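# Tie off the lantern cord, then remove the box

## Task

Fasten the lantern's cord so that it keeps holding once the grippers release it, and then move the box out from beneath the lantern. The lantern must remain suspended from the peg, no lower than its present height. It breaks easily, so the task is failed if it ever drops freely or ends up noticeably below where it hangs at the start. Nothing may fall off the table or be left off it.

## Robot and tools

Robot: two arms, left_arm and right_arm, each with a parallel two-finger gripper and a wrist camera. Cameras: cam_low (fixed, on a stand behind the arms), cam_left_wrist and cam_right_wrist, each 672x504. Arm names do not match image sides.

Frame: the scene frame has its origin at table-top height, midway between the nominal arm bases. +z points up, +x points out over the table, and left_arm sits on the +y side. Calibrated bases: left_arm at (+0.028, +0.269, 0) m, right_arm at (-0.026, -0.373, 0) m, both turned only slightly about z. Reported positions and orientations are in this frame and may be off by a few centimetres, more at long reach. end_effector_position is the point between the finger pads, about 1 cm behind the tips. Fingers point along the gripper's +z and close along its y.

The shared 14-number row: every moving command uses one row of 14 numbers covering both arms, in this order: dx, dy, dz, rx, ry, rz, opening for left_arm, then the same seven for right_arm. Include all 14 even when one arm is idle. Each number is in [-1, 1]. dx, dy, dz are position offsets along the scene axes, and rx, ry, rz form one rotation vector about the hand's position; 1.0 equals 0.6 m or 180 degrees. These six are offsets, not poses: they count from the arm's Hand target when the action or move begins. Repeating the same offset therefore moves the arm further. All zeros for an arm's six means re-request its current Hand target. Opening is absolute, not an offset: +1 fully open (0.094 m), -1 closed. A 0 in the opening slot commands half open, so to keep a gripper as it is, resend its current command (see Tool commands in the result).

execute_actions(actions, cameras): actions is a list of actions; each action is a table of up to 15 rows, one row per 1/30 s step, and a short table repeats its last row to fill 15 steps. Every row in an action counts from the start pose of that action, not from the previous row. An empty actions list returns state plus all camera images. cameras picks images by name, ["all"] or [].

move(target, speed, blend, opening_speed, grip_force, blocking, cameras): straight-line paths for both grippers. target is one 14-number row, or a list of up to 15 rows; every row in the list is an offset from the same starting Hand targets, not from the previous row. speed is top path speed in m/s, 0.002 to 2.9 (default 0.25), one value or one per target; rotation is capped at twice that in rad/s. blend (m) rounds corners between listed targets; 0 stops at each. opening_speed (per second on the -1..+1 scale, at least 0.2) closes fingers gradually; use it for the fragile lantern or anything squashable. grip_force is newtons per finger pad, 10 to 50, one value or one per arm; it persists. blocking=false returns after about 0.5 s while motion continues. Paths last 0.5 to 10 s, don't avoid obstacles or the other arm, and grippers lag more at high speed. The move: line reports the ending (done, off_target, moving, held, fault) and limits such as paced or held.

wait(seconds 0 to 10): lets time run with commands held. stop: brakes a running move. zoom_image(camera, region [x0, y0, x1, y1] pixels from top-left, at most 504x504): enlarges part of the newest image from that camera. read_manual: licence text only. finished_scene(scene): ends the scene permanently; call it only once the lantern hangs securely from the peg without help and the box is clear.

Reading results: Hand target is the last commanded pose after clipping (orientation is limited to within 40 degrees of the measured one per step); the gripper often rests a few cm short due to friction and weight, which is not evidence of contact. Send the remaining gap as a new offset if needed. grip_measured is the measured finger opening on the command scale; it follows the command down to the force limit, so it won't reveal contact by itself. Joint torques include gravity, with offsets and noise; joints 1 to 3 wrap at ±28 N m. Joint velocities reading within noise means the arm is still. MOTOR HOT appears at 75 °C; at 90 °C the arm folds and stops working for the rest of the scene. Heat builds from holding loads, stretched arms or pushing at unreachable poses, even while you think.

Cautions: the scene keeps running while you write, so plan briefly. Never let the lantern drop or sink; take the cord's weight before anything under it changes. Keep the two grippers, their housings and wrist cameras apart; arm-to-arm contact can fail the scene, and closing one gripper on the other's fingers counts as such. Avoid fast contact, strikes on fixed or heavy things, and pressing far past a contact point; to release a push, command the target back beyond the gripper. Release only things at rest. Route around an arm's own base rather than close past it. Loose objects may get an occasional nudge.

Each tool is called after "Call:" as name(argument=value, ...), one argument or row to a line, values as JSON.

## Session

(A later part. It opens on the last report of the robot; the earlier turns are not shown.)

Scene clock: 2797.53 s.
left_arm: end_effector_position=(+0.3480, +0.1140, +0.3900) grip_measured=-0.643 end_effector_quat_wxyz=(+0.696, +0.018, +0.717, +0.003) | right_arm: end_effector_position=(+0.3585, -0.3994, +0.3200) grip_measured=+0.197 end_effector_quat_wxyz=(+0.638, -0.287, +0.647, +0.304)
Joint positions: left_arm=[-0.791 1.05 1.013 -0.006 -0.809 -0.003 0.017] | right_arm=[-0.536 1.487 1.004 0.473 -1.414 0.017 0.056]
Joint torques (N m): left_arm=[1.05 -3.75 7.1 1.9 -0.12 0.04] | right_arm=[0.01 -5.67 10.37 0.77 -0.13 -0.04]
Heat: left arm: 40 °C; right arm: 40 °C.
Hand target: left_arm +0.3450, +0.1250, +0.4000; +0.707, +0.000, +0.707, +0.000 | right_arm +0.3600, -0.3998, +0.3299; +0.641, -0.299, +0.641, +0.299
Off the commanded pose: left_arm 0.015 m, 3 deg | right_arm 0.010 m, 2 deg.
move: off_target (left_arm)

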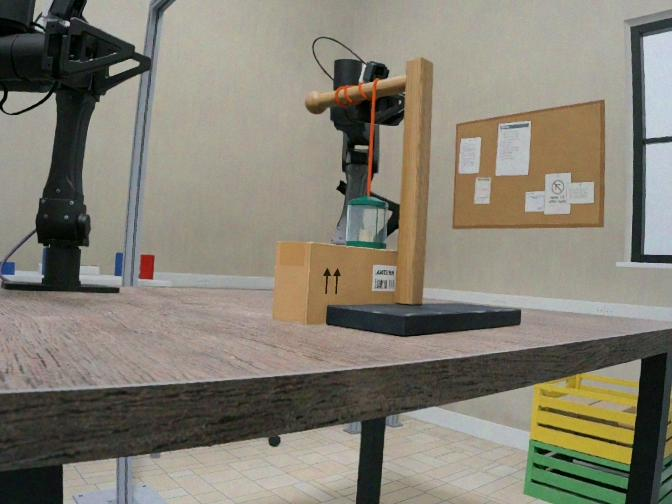

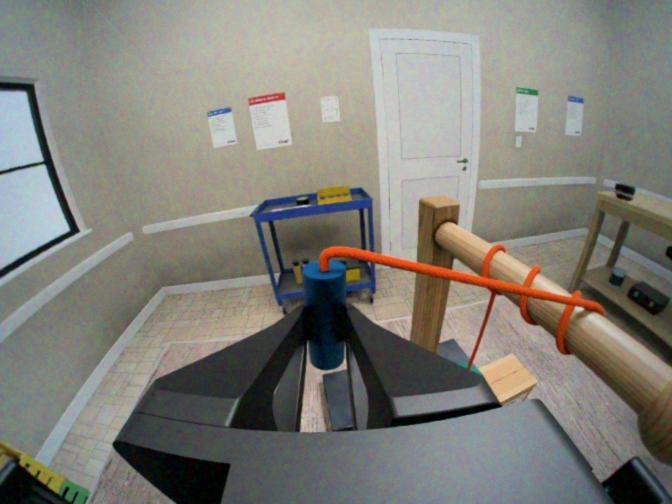

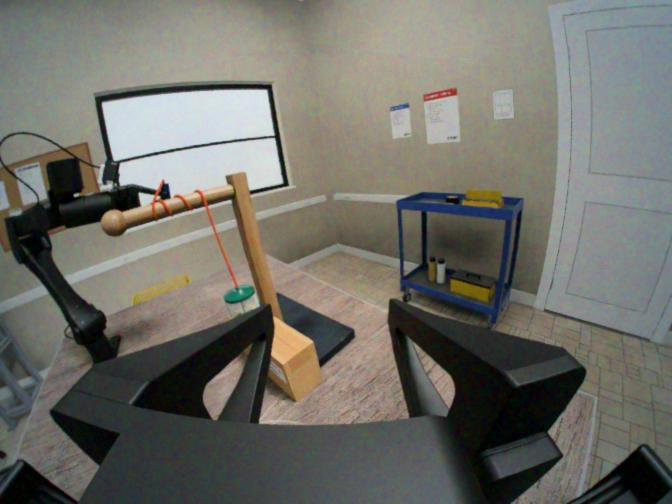

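Call:
move(
  target=[0.04, 0.0417, -0.0833, 0, 0, 0, -0.8, 0, 0, 0, 0, 0, 0, 0.2],
  speed=0.06,
  cameras=["all"],
)

Scene clock: 2819.90 s.
left_arm: end_effector_position=(+0.3698, +0.1287, +0.3441) grip_measured=-0.643 end_effector_quat_wxyz=(+0.699, +0.033, +0.714, -0.019) | right_arm: end_effector_position=(+0.3585, -0.3994, +0.3200) grip_measured=+0.197 end_effector_quat_wxyz=(+0.638, -0.287, +0.647, +0.304)
Joint positions: left_arm=[-0.631 1.027 0.808 0.194 -0.597 0.004 0.017] | right_arm=[-0.536 1.487 1.004 0.473 -1.414 0.017 0.056]
Joint torques (N m): left_arm=[2.07 -3.56 7.12 1.85 -0.44 -0.04] | right_arm=[0.01 -5.67 10.37 0.77 -0.13 -0.04]
Heat: left arm: 40 °C; right arm: 40 °C.
Hand target: left_arm +0.3690, +0.1501, +0.3501; +0.707, +0.000, +0.707, +0.000 | right_arm +0.3600, -0.3998, +0.3299; +0.641, -0.299, +0.641, +0.299
Off the commanded pose: left_arm 0.022 m, 5 deg | right_arm 0.010 m, 2 deg.
move: off_target (left_arm)

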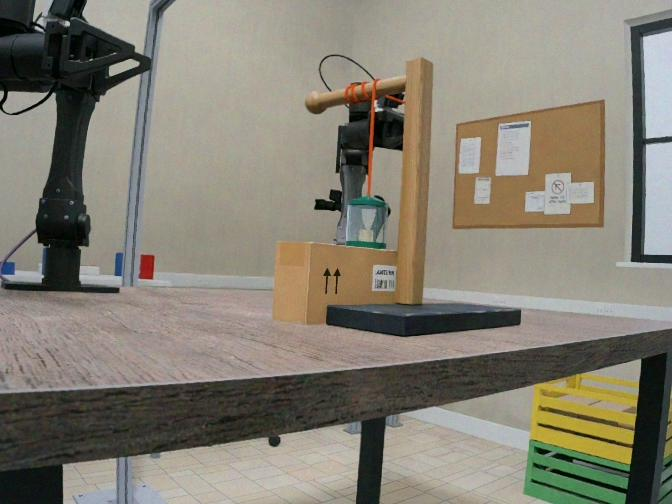

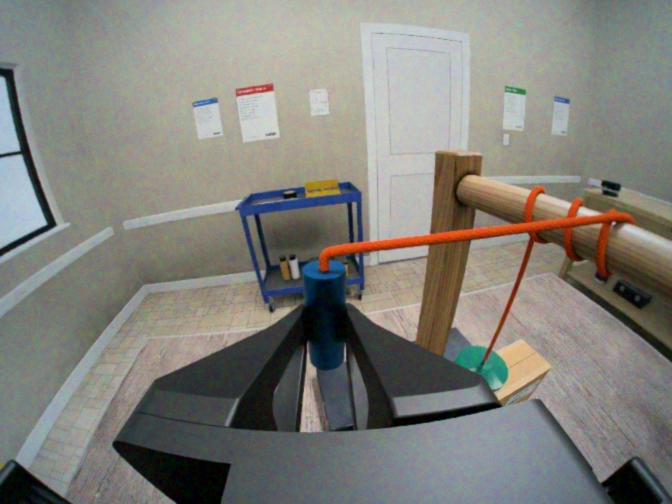

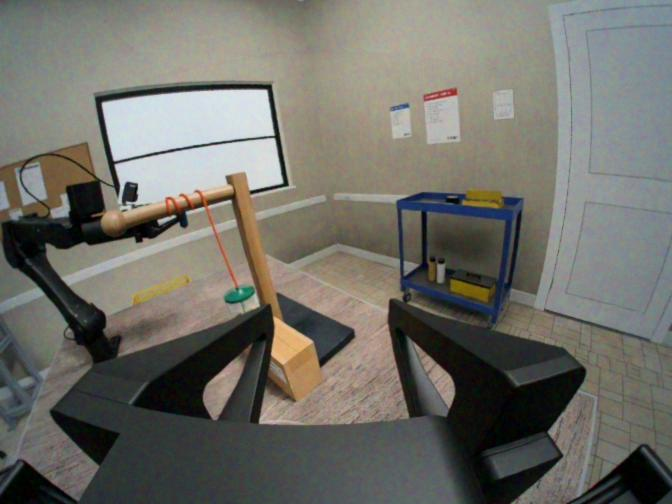

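Call:
move(
  target=[0, 0, 0, 0, 0, 0, -0.8, -0.075, 0.3913, -0.083, 0, 0, 0.0556, 0.2],
  speed=0.15,
  cameras=["all"],
)

Scene clock: 2846.97 s.
left_arm: end_effector_position=(+0.3698, +0.1287, +0.3441) grip_measured=-0.643 end_effector_quat_wxyz=(+0.699, +0.033, +0.714, -0.019) | right_arm: end_effector_position=(+0.3155, -0.1651, +0.2781) grip_measured=+0.197 end_effector_quat_wxyz=(+0.603, -0.351, +0.620, +0.360)
Joint positions: left_arm=[-0.631 1.027 0.808 0.194 -0.597 0.004 0.017] | right_arm=[0.212 1.312 0.7 0.591 -0.856 0.008 0.056]
Joint torques (N m): left_arm=[2.1 -3.58 7.09 1.86 -0.43 -0.07] | right_arm=[0.21 -4.78 6.61 1.39 0.05 -0.06]
Heat: left arm: 42 °C; right arm: 40 °C.
Hand target: left_arm +0.3690, +0.1501, +0.3500; +0.707, +0.000, +0.707, +0.000 | right_arm +0.3149, -0.1650, +0.2802; +0.612, -0.354, +0.612, +0.354
Off the commanded pose: left_arm 0.022 m, 5 deg | right_arm 0.002 m, 2 deg.
move: off_target (left_arm)

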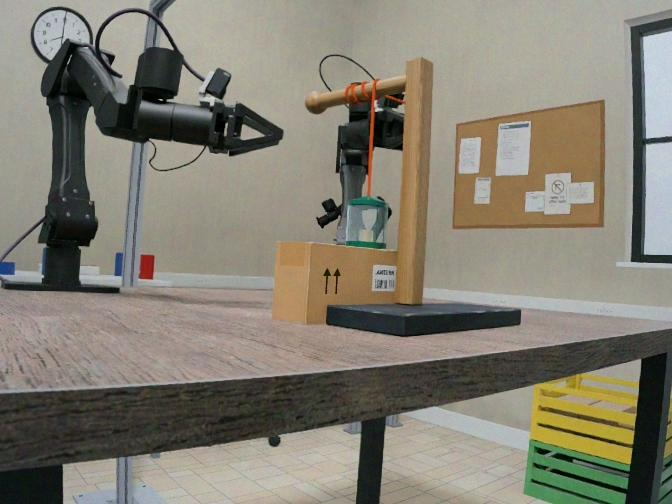

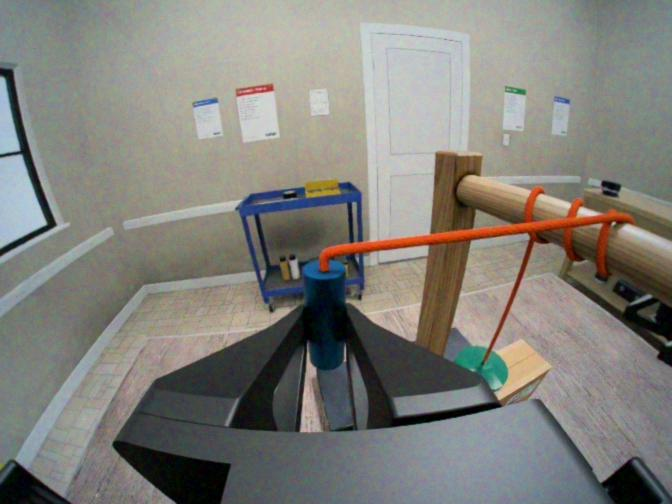

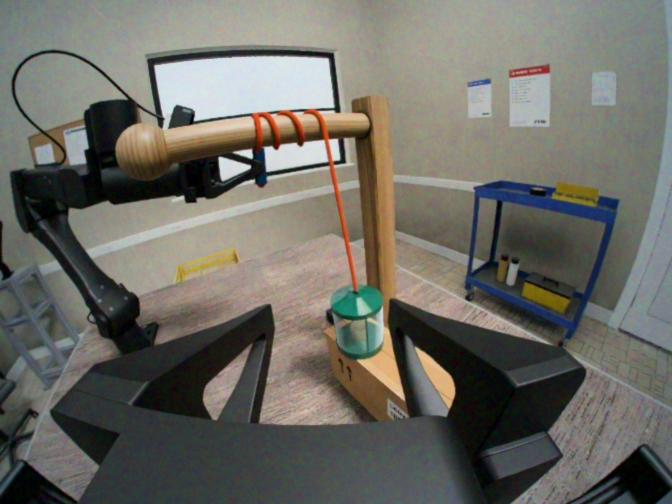

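Call:
move(
  target=[
    [0, 0, 0, 0, 0, 0, -0.8, 0.0652, 0.07, -0.0503, 0, 0, 0, 0.2],
    [0, 0, 0, 0, 0, 0, -0.8, 0.1035, 0.1258, -0.0587, 0, 0, 0, 0.2],
  ],
  speed=0.08,
  blend=[0.02, 0],
  cameras=["cam_low", "cam_right_wrist"],
)

Scene clock: 2877.97 s.
left_arm: end_effector_position=(+0.3698, +0.1287, +0.3441) grip_measured=-0.643 end_effector_quat_wxyz=(+0.699, +0.033, +0.714, -0.019) | right_arm: end_effector_position=(+0.3704, -0.0931, +0.2294) grip_measured=+0.197 end_effector_quat_wxyz=(+0.592, -0.350, +0.630, +0.360)
Joint positions: left_arm=[-0.631 1.027 0.808 0.194 -0.597 0.004 0.017] | right_arm=[0.394 1.691 0.86 0.78 -0.673 0.007 0.056]
Joint torques (N m): left_arm=[2.09 -3.63 7.05 1.86 -0.45 -0.05] | right_arm=[0.25 -6.84 9.74 1.48 0.03 -0.04]
Heat: left arm: 43 °C; right arm: 40 °C.
Hand target: left_arm +0.3690, +0.1501, +0.3500; +0.707, +0.000, +0.707, +0.000 | right_arm +0.3772, -0.0896, +0.2450; +0.612, -0.354, +0.612, +0.354
Off the commanded pose: left_arm 0.022 m, 5 deg | right_arm 0.017 m, 3 deg.
move: off_target (left_arm, right_arm)
Images, in order (width x height): cam_low 672x504, cam_right_wrist 672x504.

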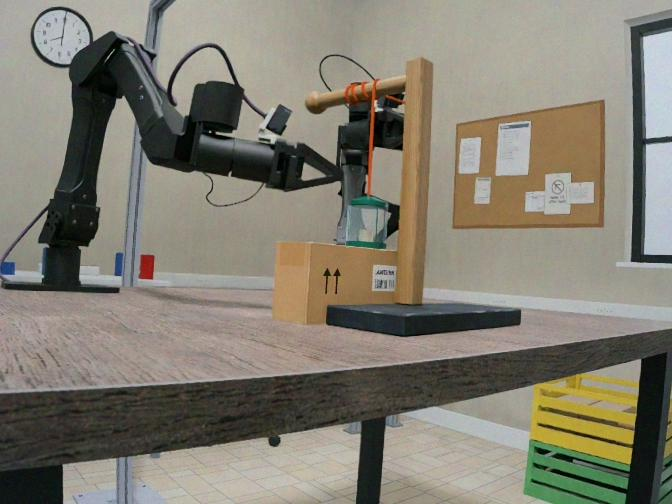

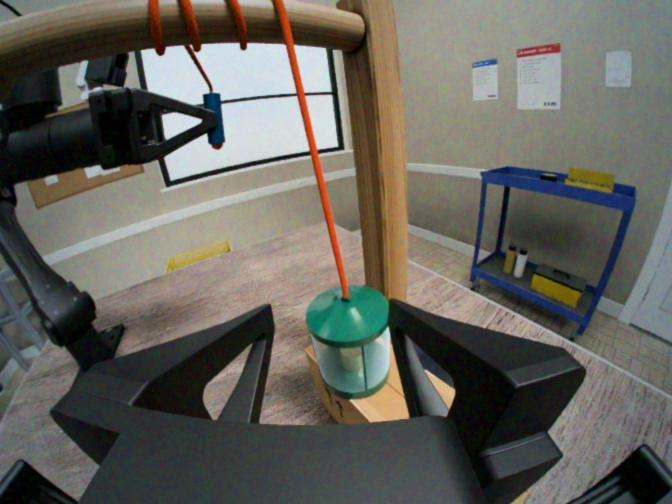

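Call:
move(
  target=[
    [0, 0, 0, 0, 0, 0, -0.8, 0.002, 0.003, 0.022, 0, 0, 0, 0.2],
    [0, 0, 0, 0, 0, 0, -0.8, 0.0392, 0.0683, 0.022, 0, 0, 0, 0.2],
  ],
  speed=0.05,
  blend=[0.005, 0],
  cameras=["cam_low", "cam_right_wrist"],
)

Scene clock: 2898.53 s.
left_arm: end_effector_position=(+0.3698, +0.1287, +0.3442) grip_measured=-0.643 end_effector_quat_wxyz=(+0.699, +0.033, +0.714, -0.019) | right_arm: end_effector_position=(+0.3952, -0.0524, +0.2495) grip_measured=+0.197 end_effector_quat_wxyz=(+0.604, -0.353, +0.619, +0.358)
Joint positions: left_arm=[-0.631 1.027 0.808 0.194 -0.597 0.004 0.017] | right_arm=[0.471 1.798 1.052 0.728 -0.596 0.007 0.056]
Joint torques (N m): left_arm=[2.15 -3.63 7.05 1.86 -0.44 -0.05] | right_arm=[0.31 -7.97 10.11 1.21 0.07 -0.04]
Heat: left arm: 43 °C; right arm: 40 °C.
Hand target: left_arm +0.3690, +0.1501, +0.3501; +0.707, +0.000, +0.707, +0.000 | right_arm +0.4007, -0.0486, +0.2582; +0.612, -0.354, +0.612, +0.354
Off the commanded pose: left_arm 0.022 m, 5 deg | right_arm 0.011 m, 1 deg.
move: off_target (left_arm, right_arm)
Images, in order (width x height): cam_low 672x504, cam_right_wrist 672x504.

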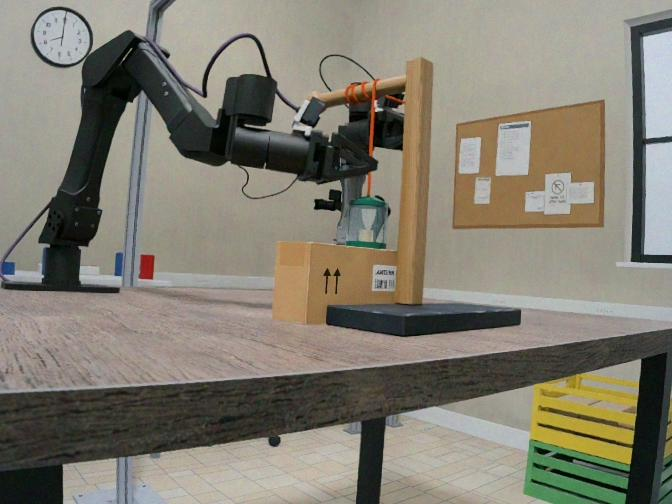

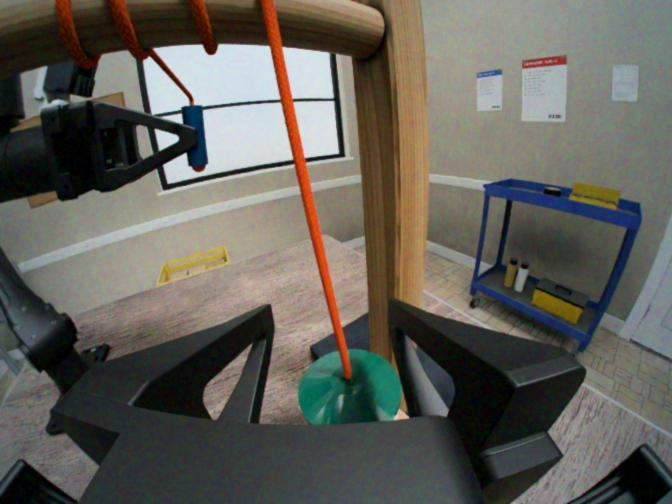

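Call:
move(
  target=[0, 0, 0, 0, 0, 0, -0.8, 0.004, -0.002, 0, 0, 0, 0, -0.7],
  speed=0.05,
  opening_speed=0.8,
  cameras=["cam_low", "cam_right_wrist"],
)

Call:
move(
  target=[0, 0, 0, 0, 0, 0, -0.8, 0, 0, 0, 0, 0, 0, -1.0],
  speed=0.05,
  grip_force=[50, 30],
  opening_speed=0.5,
  cameras=["cam_low", "cam_right_wrist"],
)

Scene clock: 2915.10 s.
left_arm: end_effector_position=(+0.3698, +0.1287, +0.3442) grip_measured=-0.643 end_effector_quat_wxyz=(+0.699, +0.033, +0.714, -0.019) | right_arm: end_effector_position=(+0.3966, -0.0518, +0.2498) grip_measured=-0.697 end_effector_quat_wxyz=(+0.604, -0.352, +0.619, +0.357)
Joint positions: left_arm=[-0.631 1.027 0.808 0.194 -0.597 0.004 0.017] | right_arm=[0.471 1.803 1.059 0.726 -0.595 0.007 0.014]
Joint torques (N m): left_arm=[2.13 -3.56 7.06 1.85 -0.45 -0.05] | right_arm=[-0.13 -7.97 10.1 1.22 0 -0.04]
Heat: left arm: 44 °C; right arm: 41 °C.
Hand target: left_arm +0.3690, +0.1501, +0.3501; +0.707, +0.000, +0.707, +0.000 | right_arm +0.4031, -0.0498, +0.2582; +0.612, -0.354, +0.612, +0.354
Off the commanded pose: left_arm 0.022 m, 5 deg | right_arm 0.011 m, 1 deg.
move: off_target (left_arm, right_arm)
Images, in order (width x height): cam_low 672x504, cam_right_wrist 672x504.

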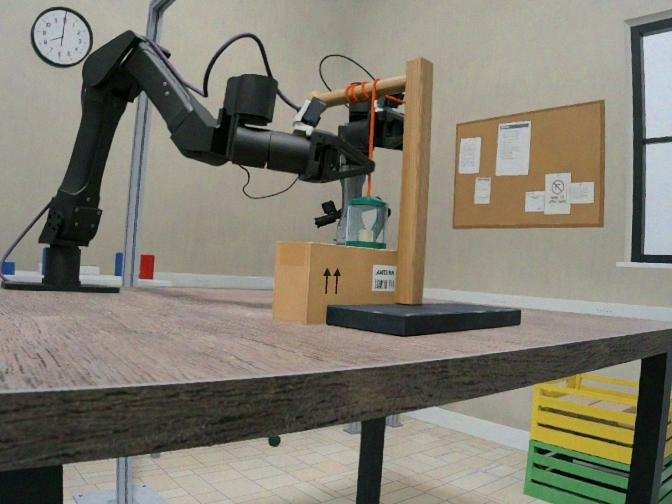

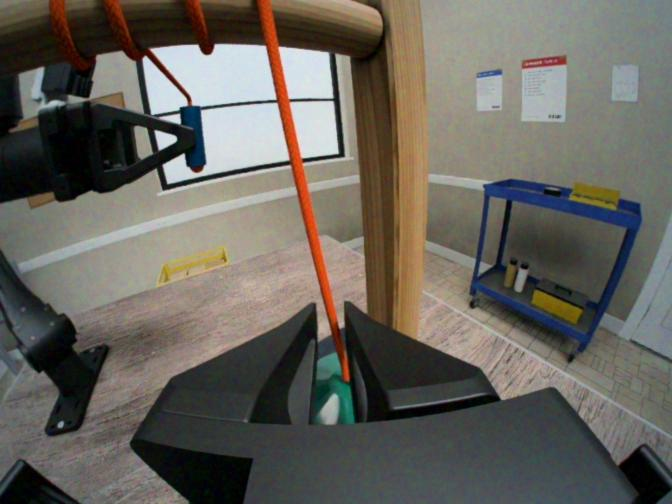

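Scene clock: 2915.93 s.
left_arm: end_effector_position=(+0.3698, +0.1287, +0.3442) grip_measured=-0.643 end_effector_quat_wxyz=(+0.699, +0.033, +0.714, -0.019) | right_arm: end_effector_position=(+0.3966, -0.0518, +0.2497) grip_measured=-0.917 end_effector_quat_wxyz=(+0.604, -0.352, +0.619, +0.357)
Joint positions: left_arm=[-0.631 1.027 0.808 0.194 -0.597 0.004 0.017] | right_arm=[0.471 1.803 1.059 0.726 -0.595 0.007 0.004]
Joint torques (N m): left_arm=[2.15 -3.58 7.01 1.85 -0.42 -0.07] | right_arm=[-0.13 -7.97 10.1 1.22 0 -0.04]
Heat: left arm: 44 °C; right arm: 41 °C.
Hand target: left_arm +0.3690, +0.1501, +0.3501; +0.707, +0.000, +0.707, +0.000 | right_arm +0.4031, -0.0498, +0.2581; +0.612, -0.354, +0.612, +0.354
Off the commanded pose: left_arm 0.022 m, 5 deg | right_arm 0.011 m, 1 deg.
grip_force (N): 50, 30
move: off_target (left_arm, right_arm)
Images, in order (width x height): cam_low 672x504, cam_right_wrist 672x504.

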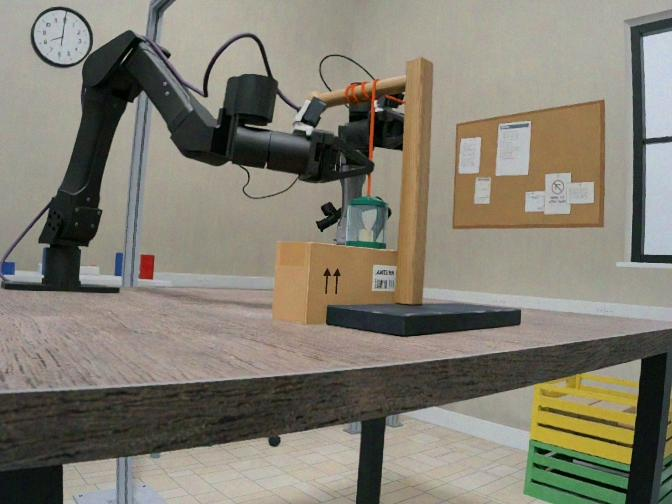

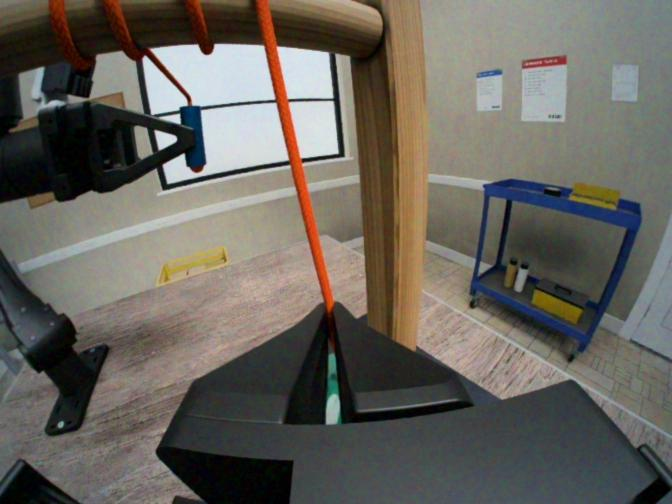

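Call:
move(
  target=[0, 0.02, 0, 0, 0, 0, -0.8, 0, 0, 0.04, 0, 0, 0, -1.0],
  speed=0.03,
  cameras=["cam_low", "cam_right_wrist"],
)

Scene clock: 2927.83 s.
left_arm: end_effector_position=(+0.3690, +0.1328, +0.3481) grip_measured=-0.643 end_effector_quat_wxyz=(+0.704, +0.043, +0.708, -0.033) | right_arm: end_effector_position=(+0.4014, -0.0494, +0.2506) grip_measured=-0.919 end_effector_quat_wxyz=(+0.587, -0.351, +0.635, +0.358)
Joint positions: left_arm=[-0.592 0.999 0.796 0.194 -0.523 0.009 0.017] | right_arm=[0.471 1.803 1.109 0.629 -0.595 0.007 0.004]
Joint torques (N m): left_arm=[2.82 -3.56 6.95 1.72 -0.71 -0.11] | right_arm=[-0.12 -11.49 10.43 1.26 -0.01 -0.04]
Heat: left arm: 44 °C; right arm: 42 °C.
Hand target: left_arm +0.3690, +0.1622, +0.3500; +0.707, +0.000, +0.707, +0.000 | right_arm +0.4031, -0.0498, +0.2822; +0.612, -0.354, +0.612, +0.354
Off the commanded pose: left_arm 0.029 m, 6 deg | right_arm 0.032 m, 4 deg.
grip_force (N): 50, 30
move: off_target (left_arm, right_arm)
Images, in order (width x height): cam_low 672x504, cam_right_wrist 672x504.

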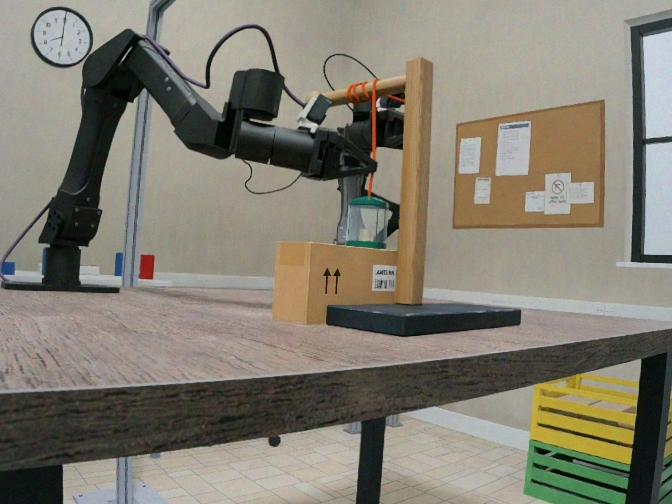

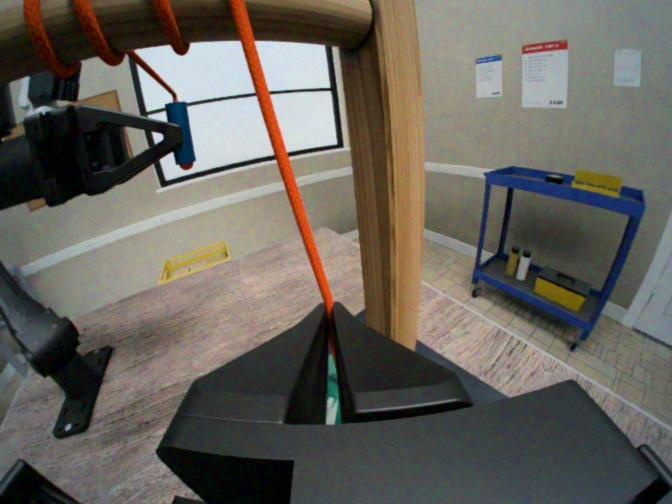

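Call:
move(
  target=[0, 0.0, 0, 0, 0, 0, -0.8, 0, 0, 0.035, 0, 0, 0, -1.0],
  speed=0.03,
  cameras=["cam_low"],
)

Scene clock: 2934.07 s.
left_arm: end_effector_position=(+0.3690, +0.1327, +0.3481) grip_measured=-0.643 end_effector_quat_wxyz=(+0.704, +0.043, +0.708, -0.033) | right_arm: end_effector_position=(+0.4033, -0.0485, +0.2518) grip_measured=-0.919 end_effector_quat_wxyz=(+0.569, -0.349, +0.652, +0.359)
Joint positions: left_arm=[-0.592 0.999 0.796 0.194 -0.522 0.009 0.017] | right_arm=[0.471 1.794 1.15 0.529 -0.595 0.007 0.004]
Joint torques (N m): left_arm=[2.71 -3.63 6.93 1.71 -0.68 -0.1] | right_arm=[-0.1 -13.53 11.18 1.43 -0.02 -0.04]
Heat: left arm: 44 °C; right arm: 42 °C.
Hand target: left_arm +0.3690, +0.1621, +0.3500; +0.707, +0.000, +0.707, +0.000 | right_arm +0.4031, -0.0498, +0.3033; +0.612, -0.354, +0.612, +0.354
Off the commanded pose: left_arm 0.030 m, 6 deg | right_arm 0.051 m, 7 deg.
grip_force (N): 50, 30
move: off_target (left_arm, right_arm)
Images, in order (width x height): cam_low 672x504.

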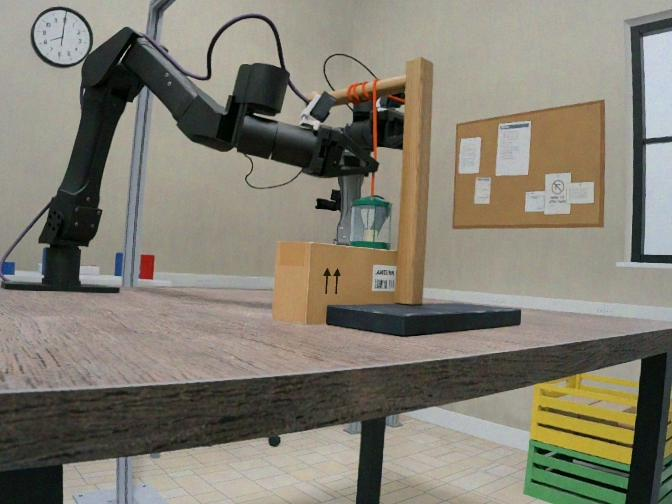

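Call:
move(
  target=[0, 0.0, 0, 0, 0, 0, -0.8, 0, 0, 0.03, 0, 0, 0, -1.0],
  speed=0.03,
  cameras=["cam_low"],
)

Scene clock: 2939.53 s.
left_arm: end_effector_position=(+0.3710, +0.1391, +0.3478) grip_measured=-0.643 end_effector_quat_wxyz=(+0.704, +0.035, +0.709, -0.025) | right_arm: end_effector_position=(+0.4036, -0.0487, +0.2592) grip_measured=-0.920 end_effector_quat_wxyz=(+0.558, -0.348, +0.663, +0.359)
Joint positions: left_arm=[-0.578 0.999 0.796 0.192 -0.532 0.009 0.017] | right_arm=[0.471 1.777 1.189 0.443 -0.593 0.007 0.004]
Joint torques (N m): left_arm=[1.85 -3.55 7.04 1.75 -0.57 -0.1] | right_arm=[-0.09 -14.04 11.88 1.6 -0.05 -0.04]
Heat: left arm: 44 °C; right arm: 42 °C.
Hand target: left_arm +0.3690, +0.1622, +0.3500; +0.707, +0.000, +0.707, +0.000 | right_arm +0.4031, -0.0498, +0.3212; +0.612, -0.354, +0.612, +0.354
Off the commanded pose: left_arm 0.023 m, 5 deg | right_arm 0.062 m, 9 deg.
grip_force (N): 50, 30
move: off_target (left_arm, right_arm)
Images, in order (width x height): cam_low 672x504.

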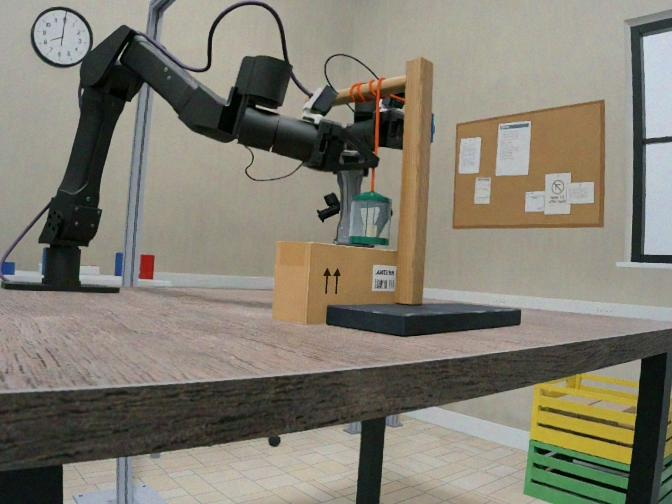

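Call:
move(
  target=[0, 0.015, 0, 0, 0, 0, -0.8, 0, 0, 0.025, 0, 0, 0, -1.0],
  speed=0.03,
  cameras=["cam_low"],
)

Call:
move(
  target=[0, 0.015, 0, 0, 0, 0, -0.8, 0, 0, 0.02, 0, 0, 0, -1.0],
  speed=0.03,
  cameras=["cam_low", "cam_left_wrist", "cam_right_wrist"],
)

Scene clock: 2948.83 s.
left_arm: end_effector_position=(+0.3715, +0.1562, +0.3485) grip_measured=-0.643 end_effector_quat_wxyz=(+0.704, +0.022, +0.709, -0.012) | right_arm: end_effector_position=(+0.4049, -0.0482, +0.2740) grip_measured=-0.920 end_effector_quat_wxyz=(+0.558, -0.347, +0.663, +0.358)
Joint positions: left_arm=[-0.534 0.973 0.787 0.178 -0.525 0.009 0.017] | right_arm=[0.471 1.764 1.236 0.384 -0.592 0.007 0.004]
Joint torques (N m): left_arm=[1.47 -3.12 7.05 1.76 -0.27 -0.1] | right_arm=[-0.12 -13.91 12.03 1.61 -0.06 -0.05]
Heat: left arm: 44 °C; right arm: 41 °C.
Hand target: left_arm +0.3689, +0.1711, +0.3501; +0.707, +0.000, +0.707, +0.000 | right_arm +0.4031, -0.0498, +0.3361; +0.612, -0.354, +0.612, +0.354
Off the commanded pose: left_arm 0.015 m, 3 deg | right_arm 0.062 m, 9 deg.
grip_force (N): 50, 30
move: off_target (left_arm, right_arm)
Images, in order (width x height): cam_low 672x504.

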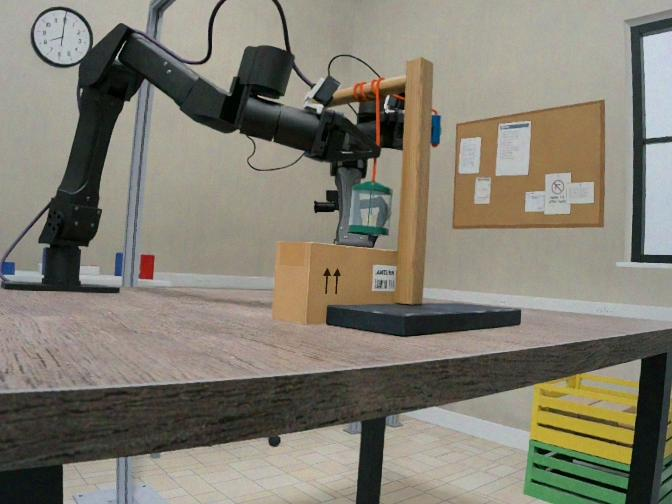

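Scene clock: 2949.77 s.
left_arm: end_effector_position=(+0.3719, +0.1682, +0.3486) grip_measured=-0.643 end_effector_quat_wxyz=(+0.704, +0.017, +0.710, -0.008) | right_arm: end_effector_position=(+0.4056, -0.0479, +0.2863) grip_measured=-0.920 end_effector_quat_wxyz=(+0.558, -0.347, +0.663, +0.358)
Joint positions: left_arm=[-0.489 0.952 0.779 0.165 -0.493 0.009 0.017] | right_arm=[0.471 1.755 1.275 0.335 -0.592 0.007 0.004]
Joint torques (N m): left_arm=[1.36 -2.91 7.08 1.8 -0.17 -0.11] | right_arm=[-0.1 -13.75 12.16 1.62 -0.06 -0.04]
Heat: left arm: 43 °C; right arm: 42 °C.
Hand target: left_arm +0.3690, +0.1801, +0.3501; +0.707, +0.000, +0.707, +0.000 | right_arm +0.4031, -0.0498, +0.3482; +0.612, -0.354, +0.612, +0.353
Off the commanded pose: left_arm 0.012 m, 2 deg | right_arm 0.062 m, 9 deg.
grip_force (N): 50, 30
move: off_target (left_arm, right_arm)

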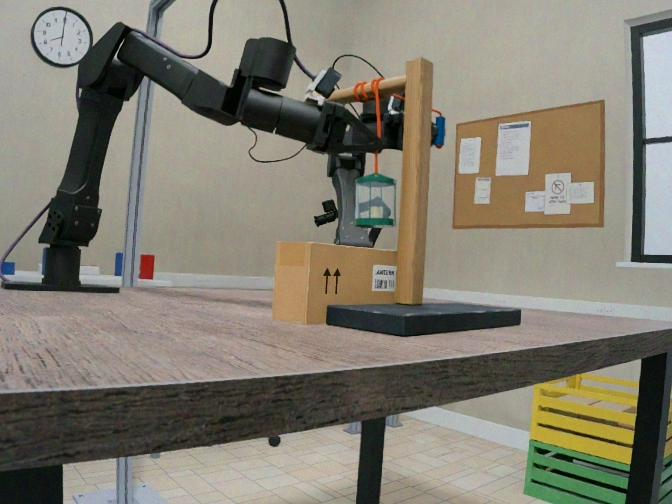

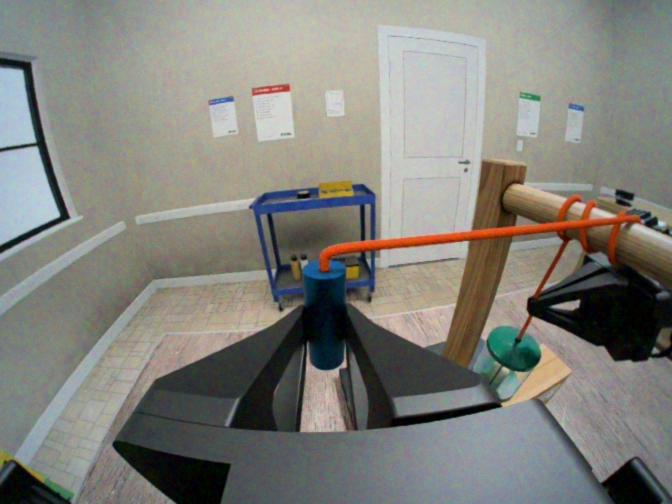

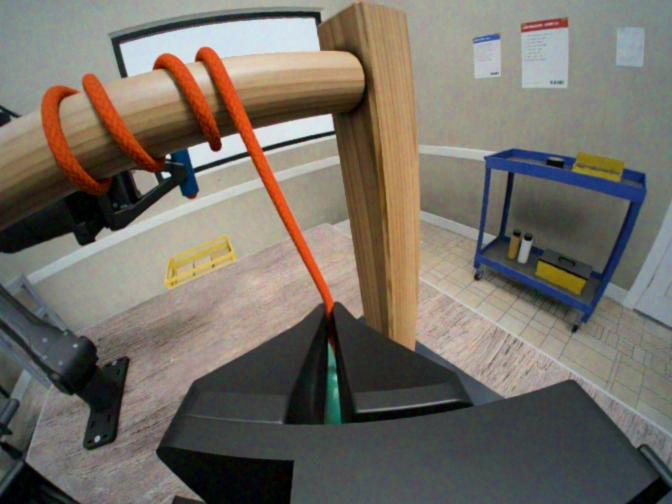

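Call:
move(
  target=[0, 0.02, -0.01, 0, 0, 0, -0.8, 0, 0, 0, 0, 0, 0, -1.0],
  speed=0.03,
  cameras=["cam_low"],
)

Scene clock: 2961.17 s.
left_arm: end_effector_position=(+0.3706, +0.1696, +0.3415) grip_measured=-0.643 end_effector_quat_wxyz=(+0.702, +0.035, +0.711, -0.024) | right_arm: end_effector_position=(+0.4056, -0.0479, +0.2863) grip_measured=-0.920 end_effector_quat_wxyz=(+0.558, -0.347, +0.663, +0.358)
Joint positions: left_arm=[-0.444 0.926 0.747 0.165 -0.399 0.009 0.017] | right_arm=[0.471 1.755 1.275 0.335 -0.592 0.007 0.004]
Joint torques (N m): left_arm=[2.28 -2.88 6.93 1.85 -0.51 -0.12] | right_arm=[-0.1 -13.74 12.18 1.62 -0.06 -0.04]
Heat: left arm: 43 °C; right arm: 41 °C.
Hand target: left_arm +0.3690, +0.1921, +0.3441; +0.707, +0.000, +0.707, +0.000 | right_arm +0.4031, -0.0498, +0.3482; +0.612, -0.354, +0.612, +0.353
Off the commanded pose: left_arm 0.023 m, 5 deg | right_arm 0.062 m, 9 deg.
grip_force (N): 50, 30
move: off_target (left_arm, right_arm)
Images, in order (width x height): cam_low 672x504.

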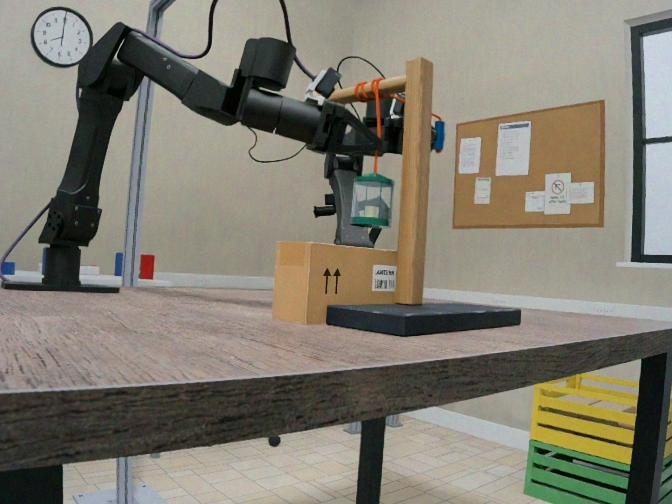

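Call:
move(
  target=[0, 0, 0, 0, 0, 0, -0.8, 0, 0, -0.06, 0, 0, 0, -1.0],
  speed=0.03,
  cameras=["cam_low"],
)

Call:
move(
  target=[0, 0, 0, 0, 0, 0, -0.8, 0, 0, -0.04, 0, 0, 0, -1.0],
  speed=0.03,
  cameras=["cam_low", "cam_right_wrist"],
)

Scene clock: 2968.93 s.
left_arm: end_effector_position=(+0.3715, +0.1730, +0.3415) grip_measured=-0.643 end_effector_quat_wxyz=(+0.702, +0.031, +0.711, -0.020) | right_arm: end_effector_position=(+0.4041, -0.0487, +0.2893) grip_measured=-0.920 end_effector_quat_wxyz=(+0.581, -0.349, +0.643, +0.358)
Joint positions: left_arm=[-0.435 0.926 0.747 0.165 -0.401 0.009 0.017] | right_arm=[0.471 1.753 1.23 0.438 -0.592 0.007 0.004]
Joint torques (N m): left_arm=[1.65 -2.81 7.01 1.86 -0.49 -0.11] | right_arm=[-0.12 -10.21 7.66 1.89 -0.05 -0.05]
Heat: left arm: 43 °C; right arm: 41 °C.
Hand target: left_arm +0.3690, +0.1921, +0.3441; +0.707, +0.000, +0.707, +0.000 | right_arm +0.4031, -0.0498, +0.3122; +0.612, -0.354, +0.612, +0.354
Off the commanded pose: left_arm 0.019 m, 4 deg | right_arm 0.023 m, 5 deg.
grip_force (N): 50, 30
move: off_target (left_arm, right_arm)
Images, in order (width x height): cam_low 672x504.

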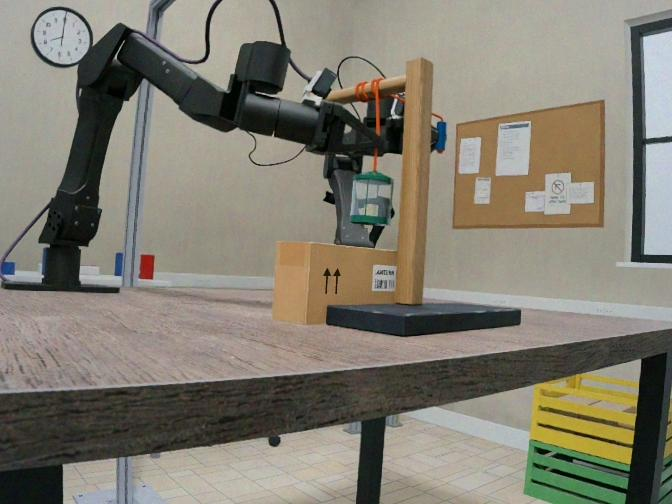

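Scene clock: 2970.20 s.
left_arm: end_effector_position=(+0.3715, +0.1730, +0.3415) grip_measured=-0.643 end_effector_quat_wxyz=(+0.702, +0.031, +0.711, -0.020) | right_arm: end_effector_position=(+0.4017, -0.0499, +0.2876) grip_measured=-0.920 end_effector_quat_wxyz=(+0.603, -0.351, +0.621, +0.356)
Joint positions: left_arm=[-0.435 0.926 0.747 0.165 -0.401 0.009 0.017] | right_arm=[0.471 1.759 1.173 0.563 -0.592 0.006 0.004]
Joint torques (N m): left_arm=[1.62 -2.85 6.99 1.86 -0.47 -0.11] | right_arm=[-0.1 -8.13 7.01 1.62 -0.03 -0.05]
Heat: left arm: 43 °C; right arm: 41 °C.
Hand target: left_arm +0.3690, +0.1921, +0.3441; +0.707, +0.000, +0.707, +0.000 | right_arm +0.4031, -0.0498, +0.2882; +0.612, -0.354, +0.612, +0.354
Off the commanded pose: left_arm 0.019 m, 4 deg | right_arm 0.001 m, 2 deg.
grip_force (N): 50, 30
move: off_target (left_arm)
Images, in order (width x height): cam_low 672x504, cam_right_wrist 672x504.

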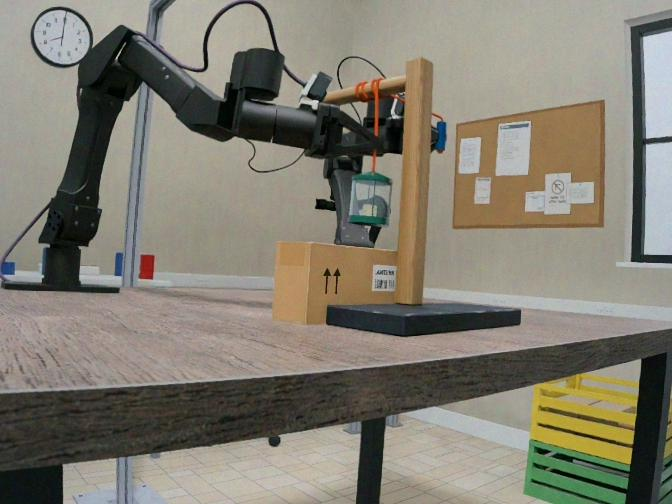

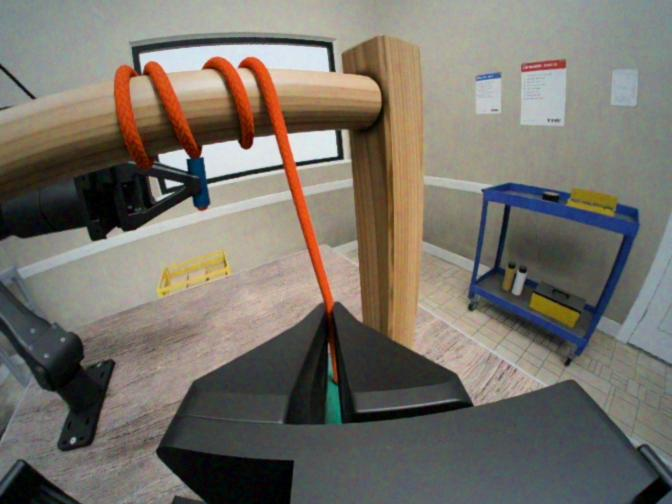

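Call:
move(
  target=[0, 0, 0, 0, 0, 0, -0.8, -0.003, 0, -0.025, 0, 0, 0, -1.0],
  speed=0.03,
  cameras=["cam_low", "cam_right_wrist"],
)

Scene clock: 2983.77 s.
left_arm: end_effector_position=(+0.3715, +0.1730, +0.3415) grip_measured=-0.643 end_effector_quat_wxyz=(+0.702, +0.031, +0.711, -0.020) | right_arm: end_effector_position=(+0.3998, -0.0508, +0.2861) grip_measured=-0.920 end_effector_quat_wxyz=(+0.619, -0.353, +0.605, +0.355)
Joint positions: left_arm=[-0.435 0.926 0.747 0.165 -0.401 0.009 0.017] | right_arm=[0.471 1.767 1.135 0.655 -0.592 0.006 0.004]
Joint torques (N m): left_arm=[1.61 -2.86 6.99 1.86 -0.49 -0.11] | right_arm=[0.03 -7.53 6.34 1.31 0 -0.04]
Heat: left arm: 43 °C; right arm: 39 °C.
Hand target: left_arm +0.3690, +0.1921, +0.3441; +0.707, +0.000, +0.707, +0.000 | right_arm +0.4013, -0.0498, +0.2732; +0.612, -0.354, +0.612, +0.353
Off the commanded pose: left_arm 0.019 m, 4 deg | right_arm 0.013 m, 1 deg.
grip_force (N): 50, 30
move: off_target (left_arm, right_arm)
Images, in order (width x height): cam_low 672x504, cam_right_wrist 672x504.

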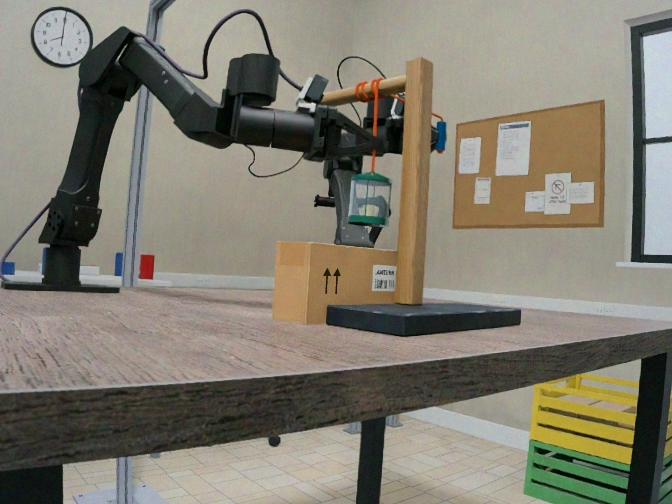

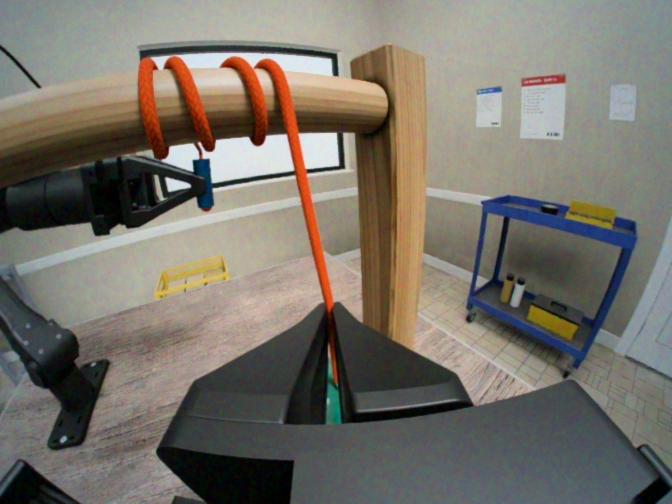

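Call:
move(
  target=[0, 0, 0, 0, 0, 0, -0.8, 0, 0, 0.018, 0, 0, 0, -0.8],
  speed=0.03,
  opening_speed=0.2,
  cameras=["cam_low", "cam_right_wrist"],
)

Scene clock: 2992.00 s.
left_arm: end_effector_position=(+0.3715, +0.1730, +0.3415) grip_measured=-0.643 end_effector_quat_wxyz=(+0.702, +0.031, +0.711, -0.020) | right_arm: end_effector_position=(+0.3999, -0.0507, +0.2797) grip_measured=-0.803 end_effector_quat_wxyz=(+0.609, -0.352, +0.615, +0.356)
Joint positions: left_arm=[-0.435 0.926 0.747 0.165 -0.401 0.009 0.017] | right_arm=[0.471 1.767 1.135 0.626 -0.592 0.006 0.009]
Joint torques (N m): left_arm=[1.58 -2.89 6.98 1.85 -0.5 -0.1] | right_arm=[0.03 -8.75 8.53 1.2 -0.01 -0.04]
Heat: left arm: 43 °C; right arm: 39 °C.
Hand target: left_arm +0.3690, +0.1921, +0.3441; +0.707, +0.000, +0.707, +0.000 | right_arm +0.4013, -0.0498, +0.2839; +0.612, -0.354, +0.612, +0.353
Off the commanded pose: left_arm 0.019 m, 4 deg | right_arm 0.005 m, 1 deg.
grip_force (N): 50, 30
move: off_target (left_arm)
Images, in order (width x height): cam_low 672x504, cam_right_wrist 672x504.

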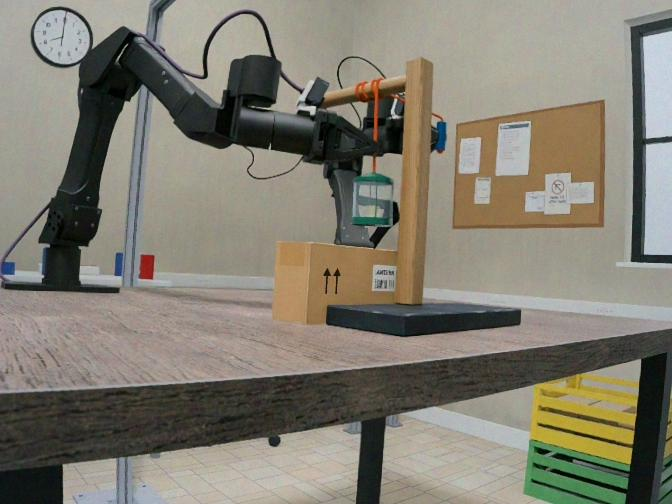

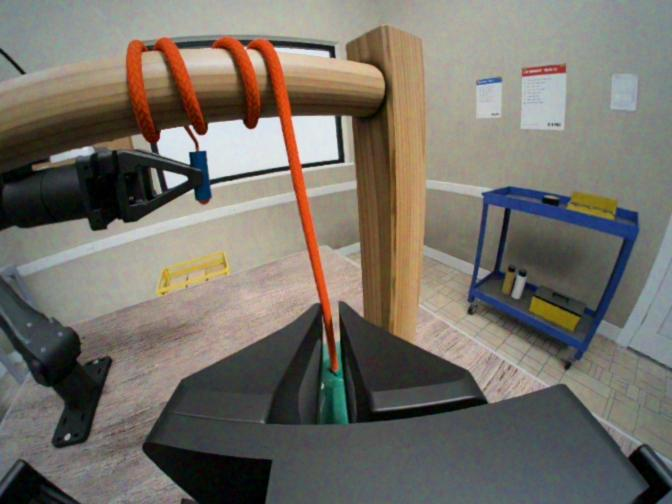

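Call:
move(
  target=[0, -0.035, 0, 0, 0, 0, -0.8, 0, 0, 0, 0, 0, 0, -0.8],
  speed=0.03,
  cameras=["cam_low", "cam_right_wrist"],
)

Scene clock: 3001.17 s.
left_arm: end_effector_position=(+0.3686, +0.1673, +0.3393) grip_measured=-0.643 end_effector_quat_wxyz=(+0.702, +0.016, +0.712, -0.004) | right_arm: end_effector_position=(+0.3999, -0.0507, +0.2792) grip_measured=-0.803 end_effector_quat_wxyz=(+0.608, -0.352, +0.616, +0.356)
Joint positions: left_arm=[-0.509 0.943 0.747 0.179 -0.521 0.008 0.017] | right_arm=[0.471 1.767 1.135 0.624 -0.592 0.006 0.009]
Joint torques (N m): left_arm=[-0.39 -0.95 8.31 1.93 -0.3 -0.11] | right_arm=[0.05 -8.77 8.53 1.22 -0.01 -0.04]
Heat: left arm: 43 °C; right arm: 40 °C.
Hand target: left_arm +0.3690, +0.1712, +0.3440; +0.707, +0.000, +0.707, +0.000 | right_arm +0.4013, -0.0498, +0.2839; +0.612, -0.354, +0.612, +0.353
Off the commanded pose: left_arm 0.006 m, 2 deg | right_arm 0.005 m, 1 deg.
grip_force (N): 50, 30
move: done
Images, in order (width x height): cam_low 672x504, cam_right_wrist 672x504.

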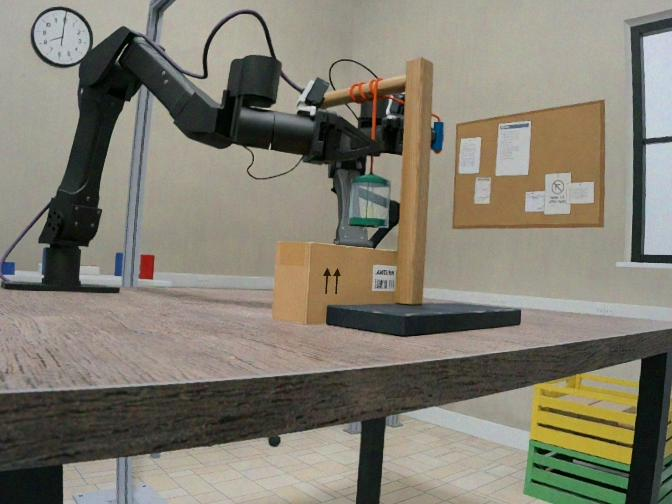

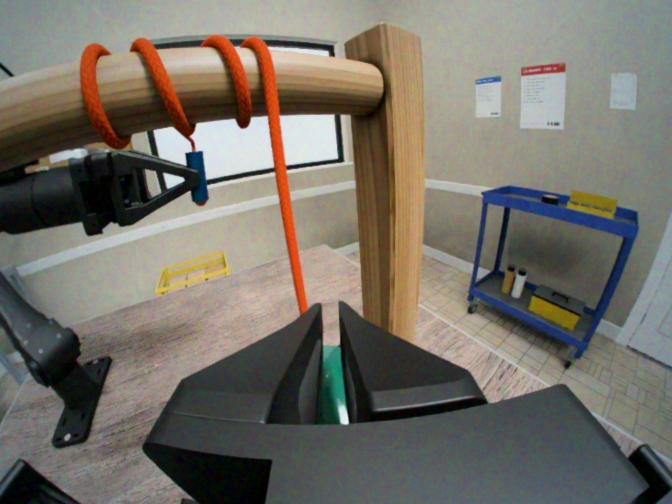

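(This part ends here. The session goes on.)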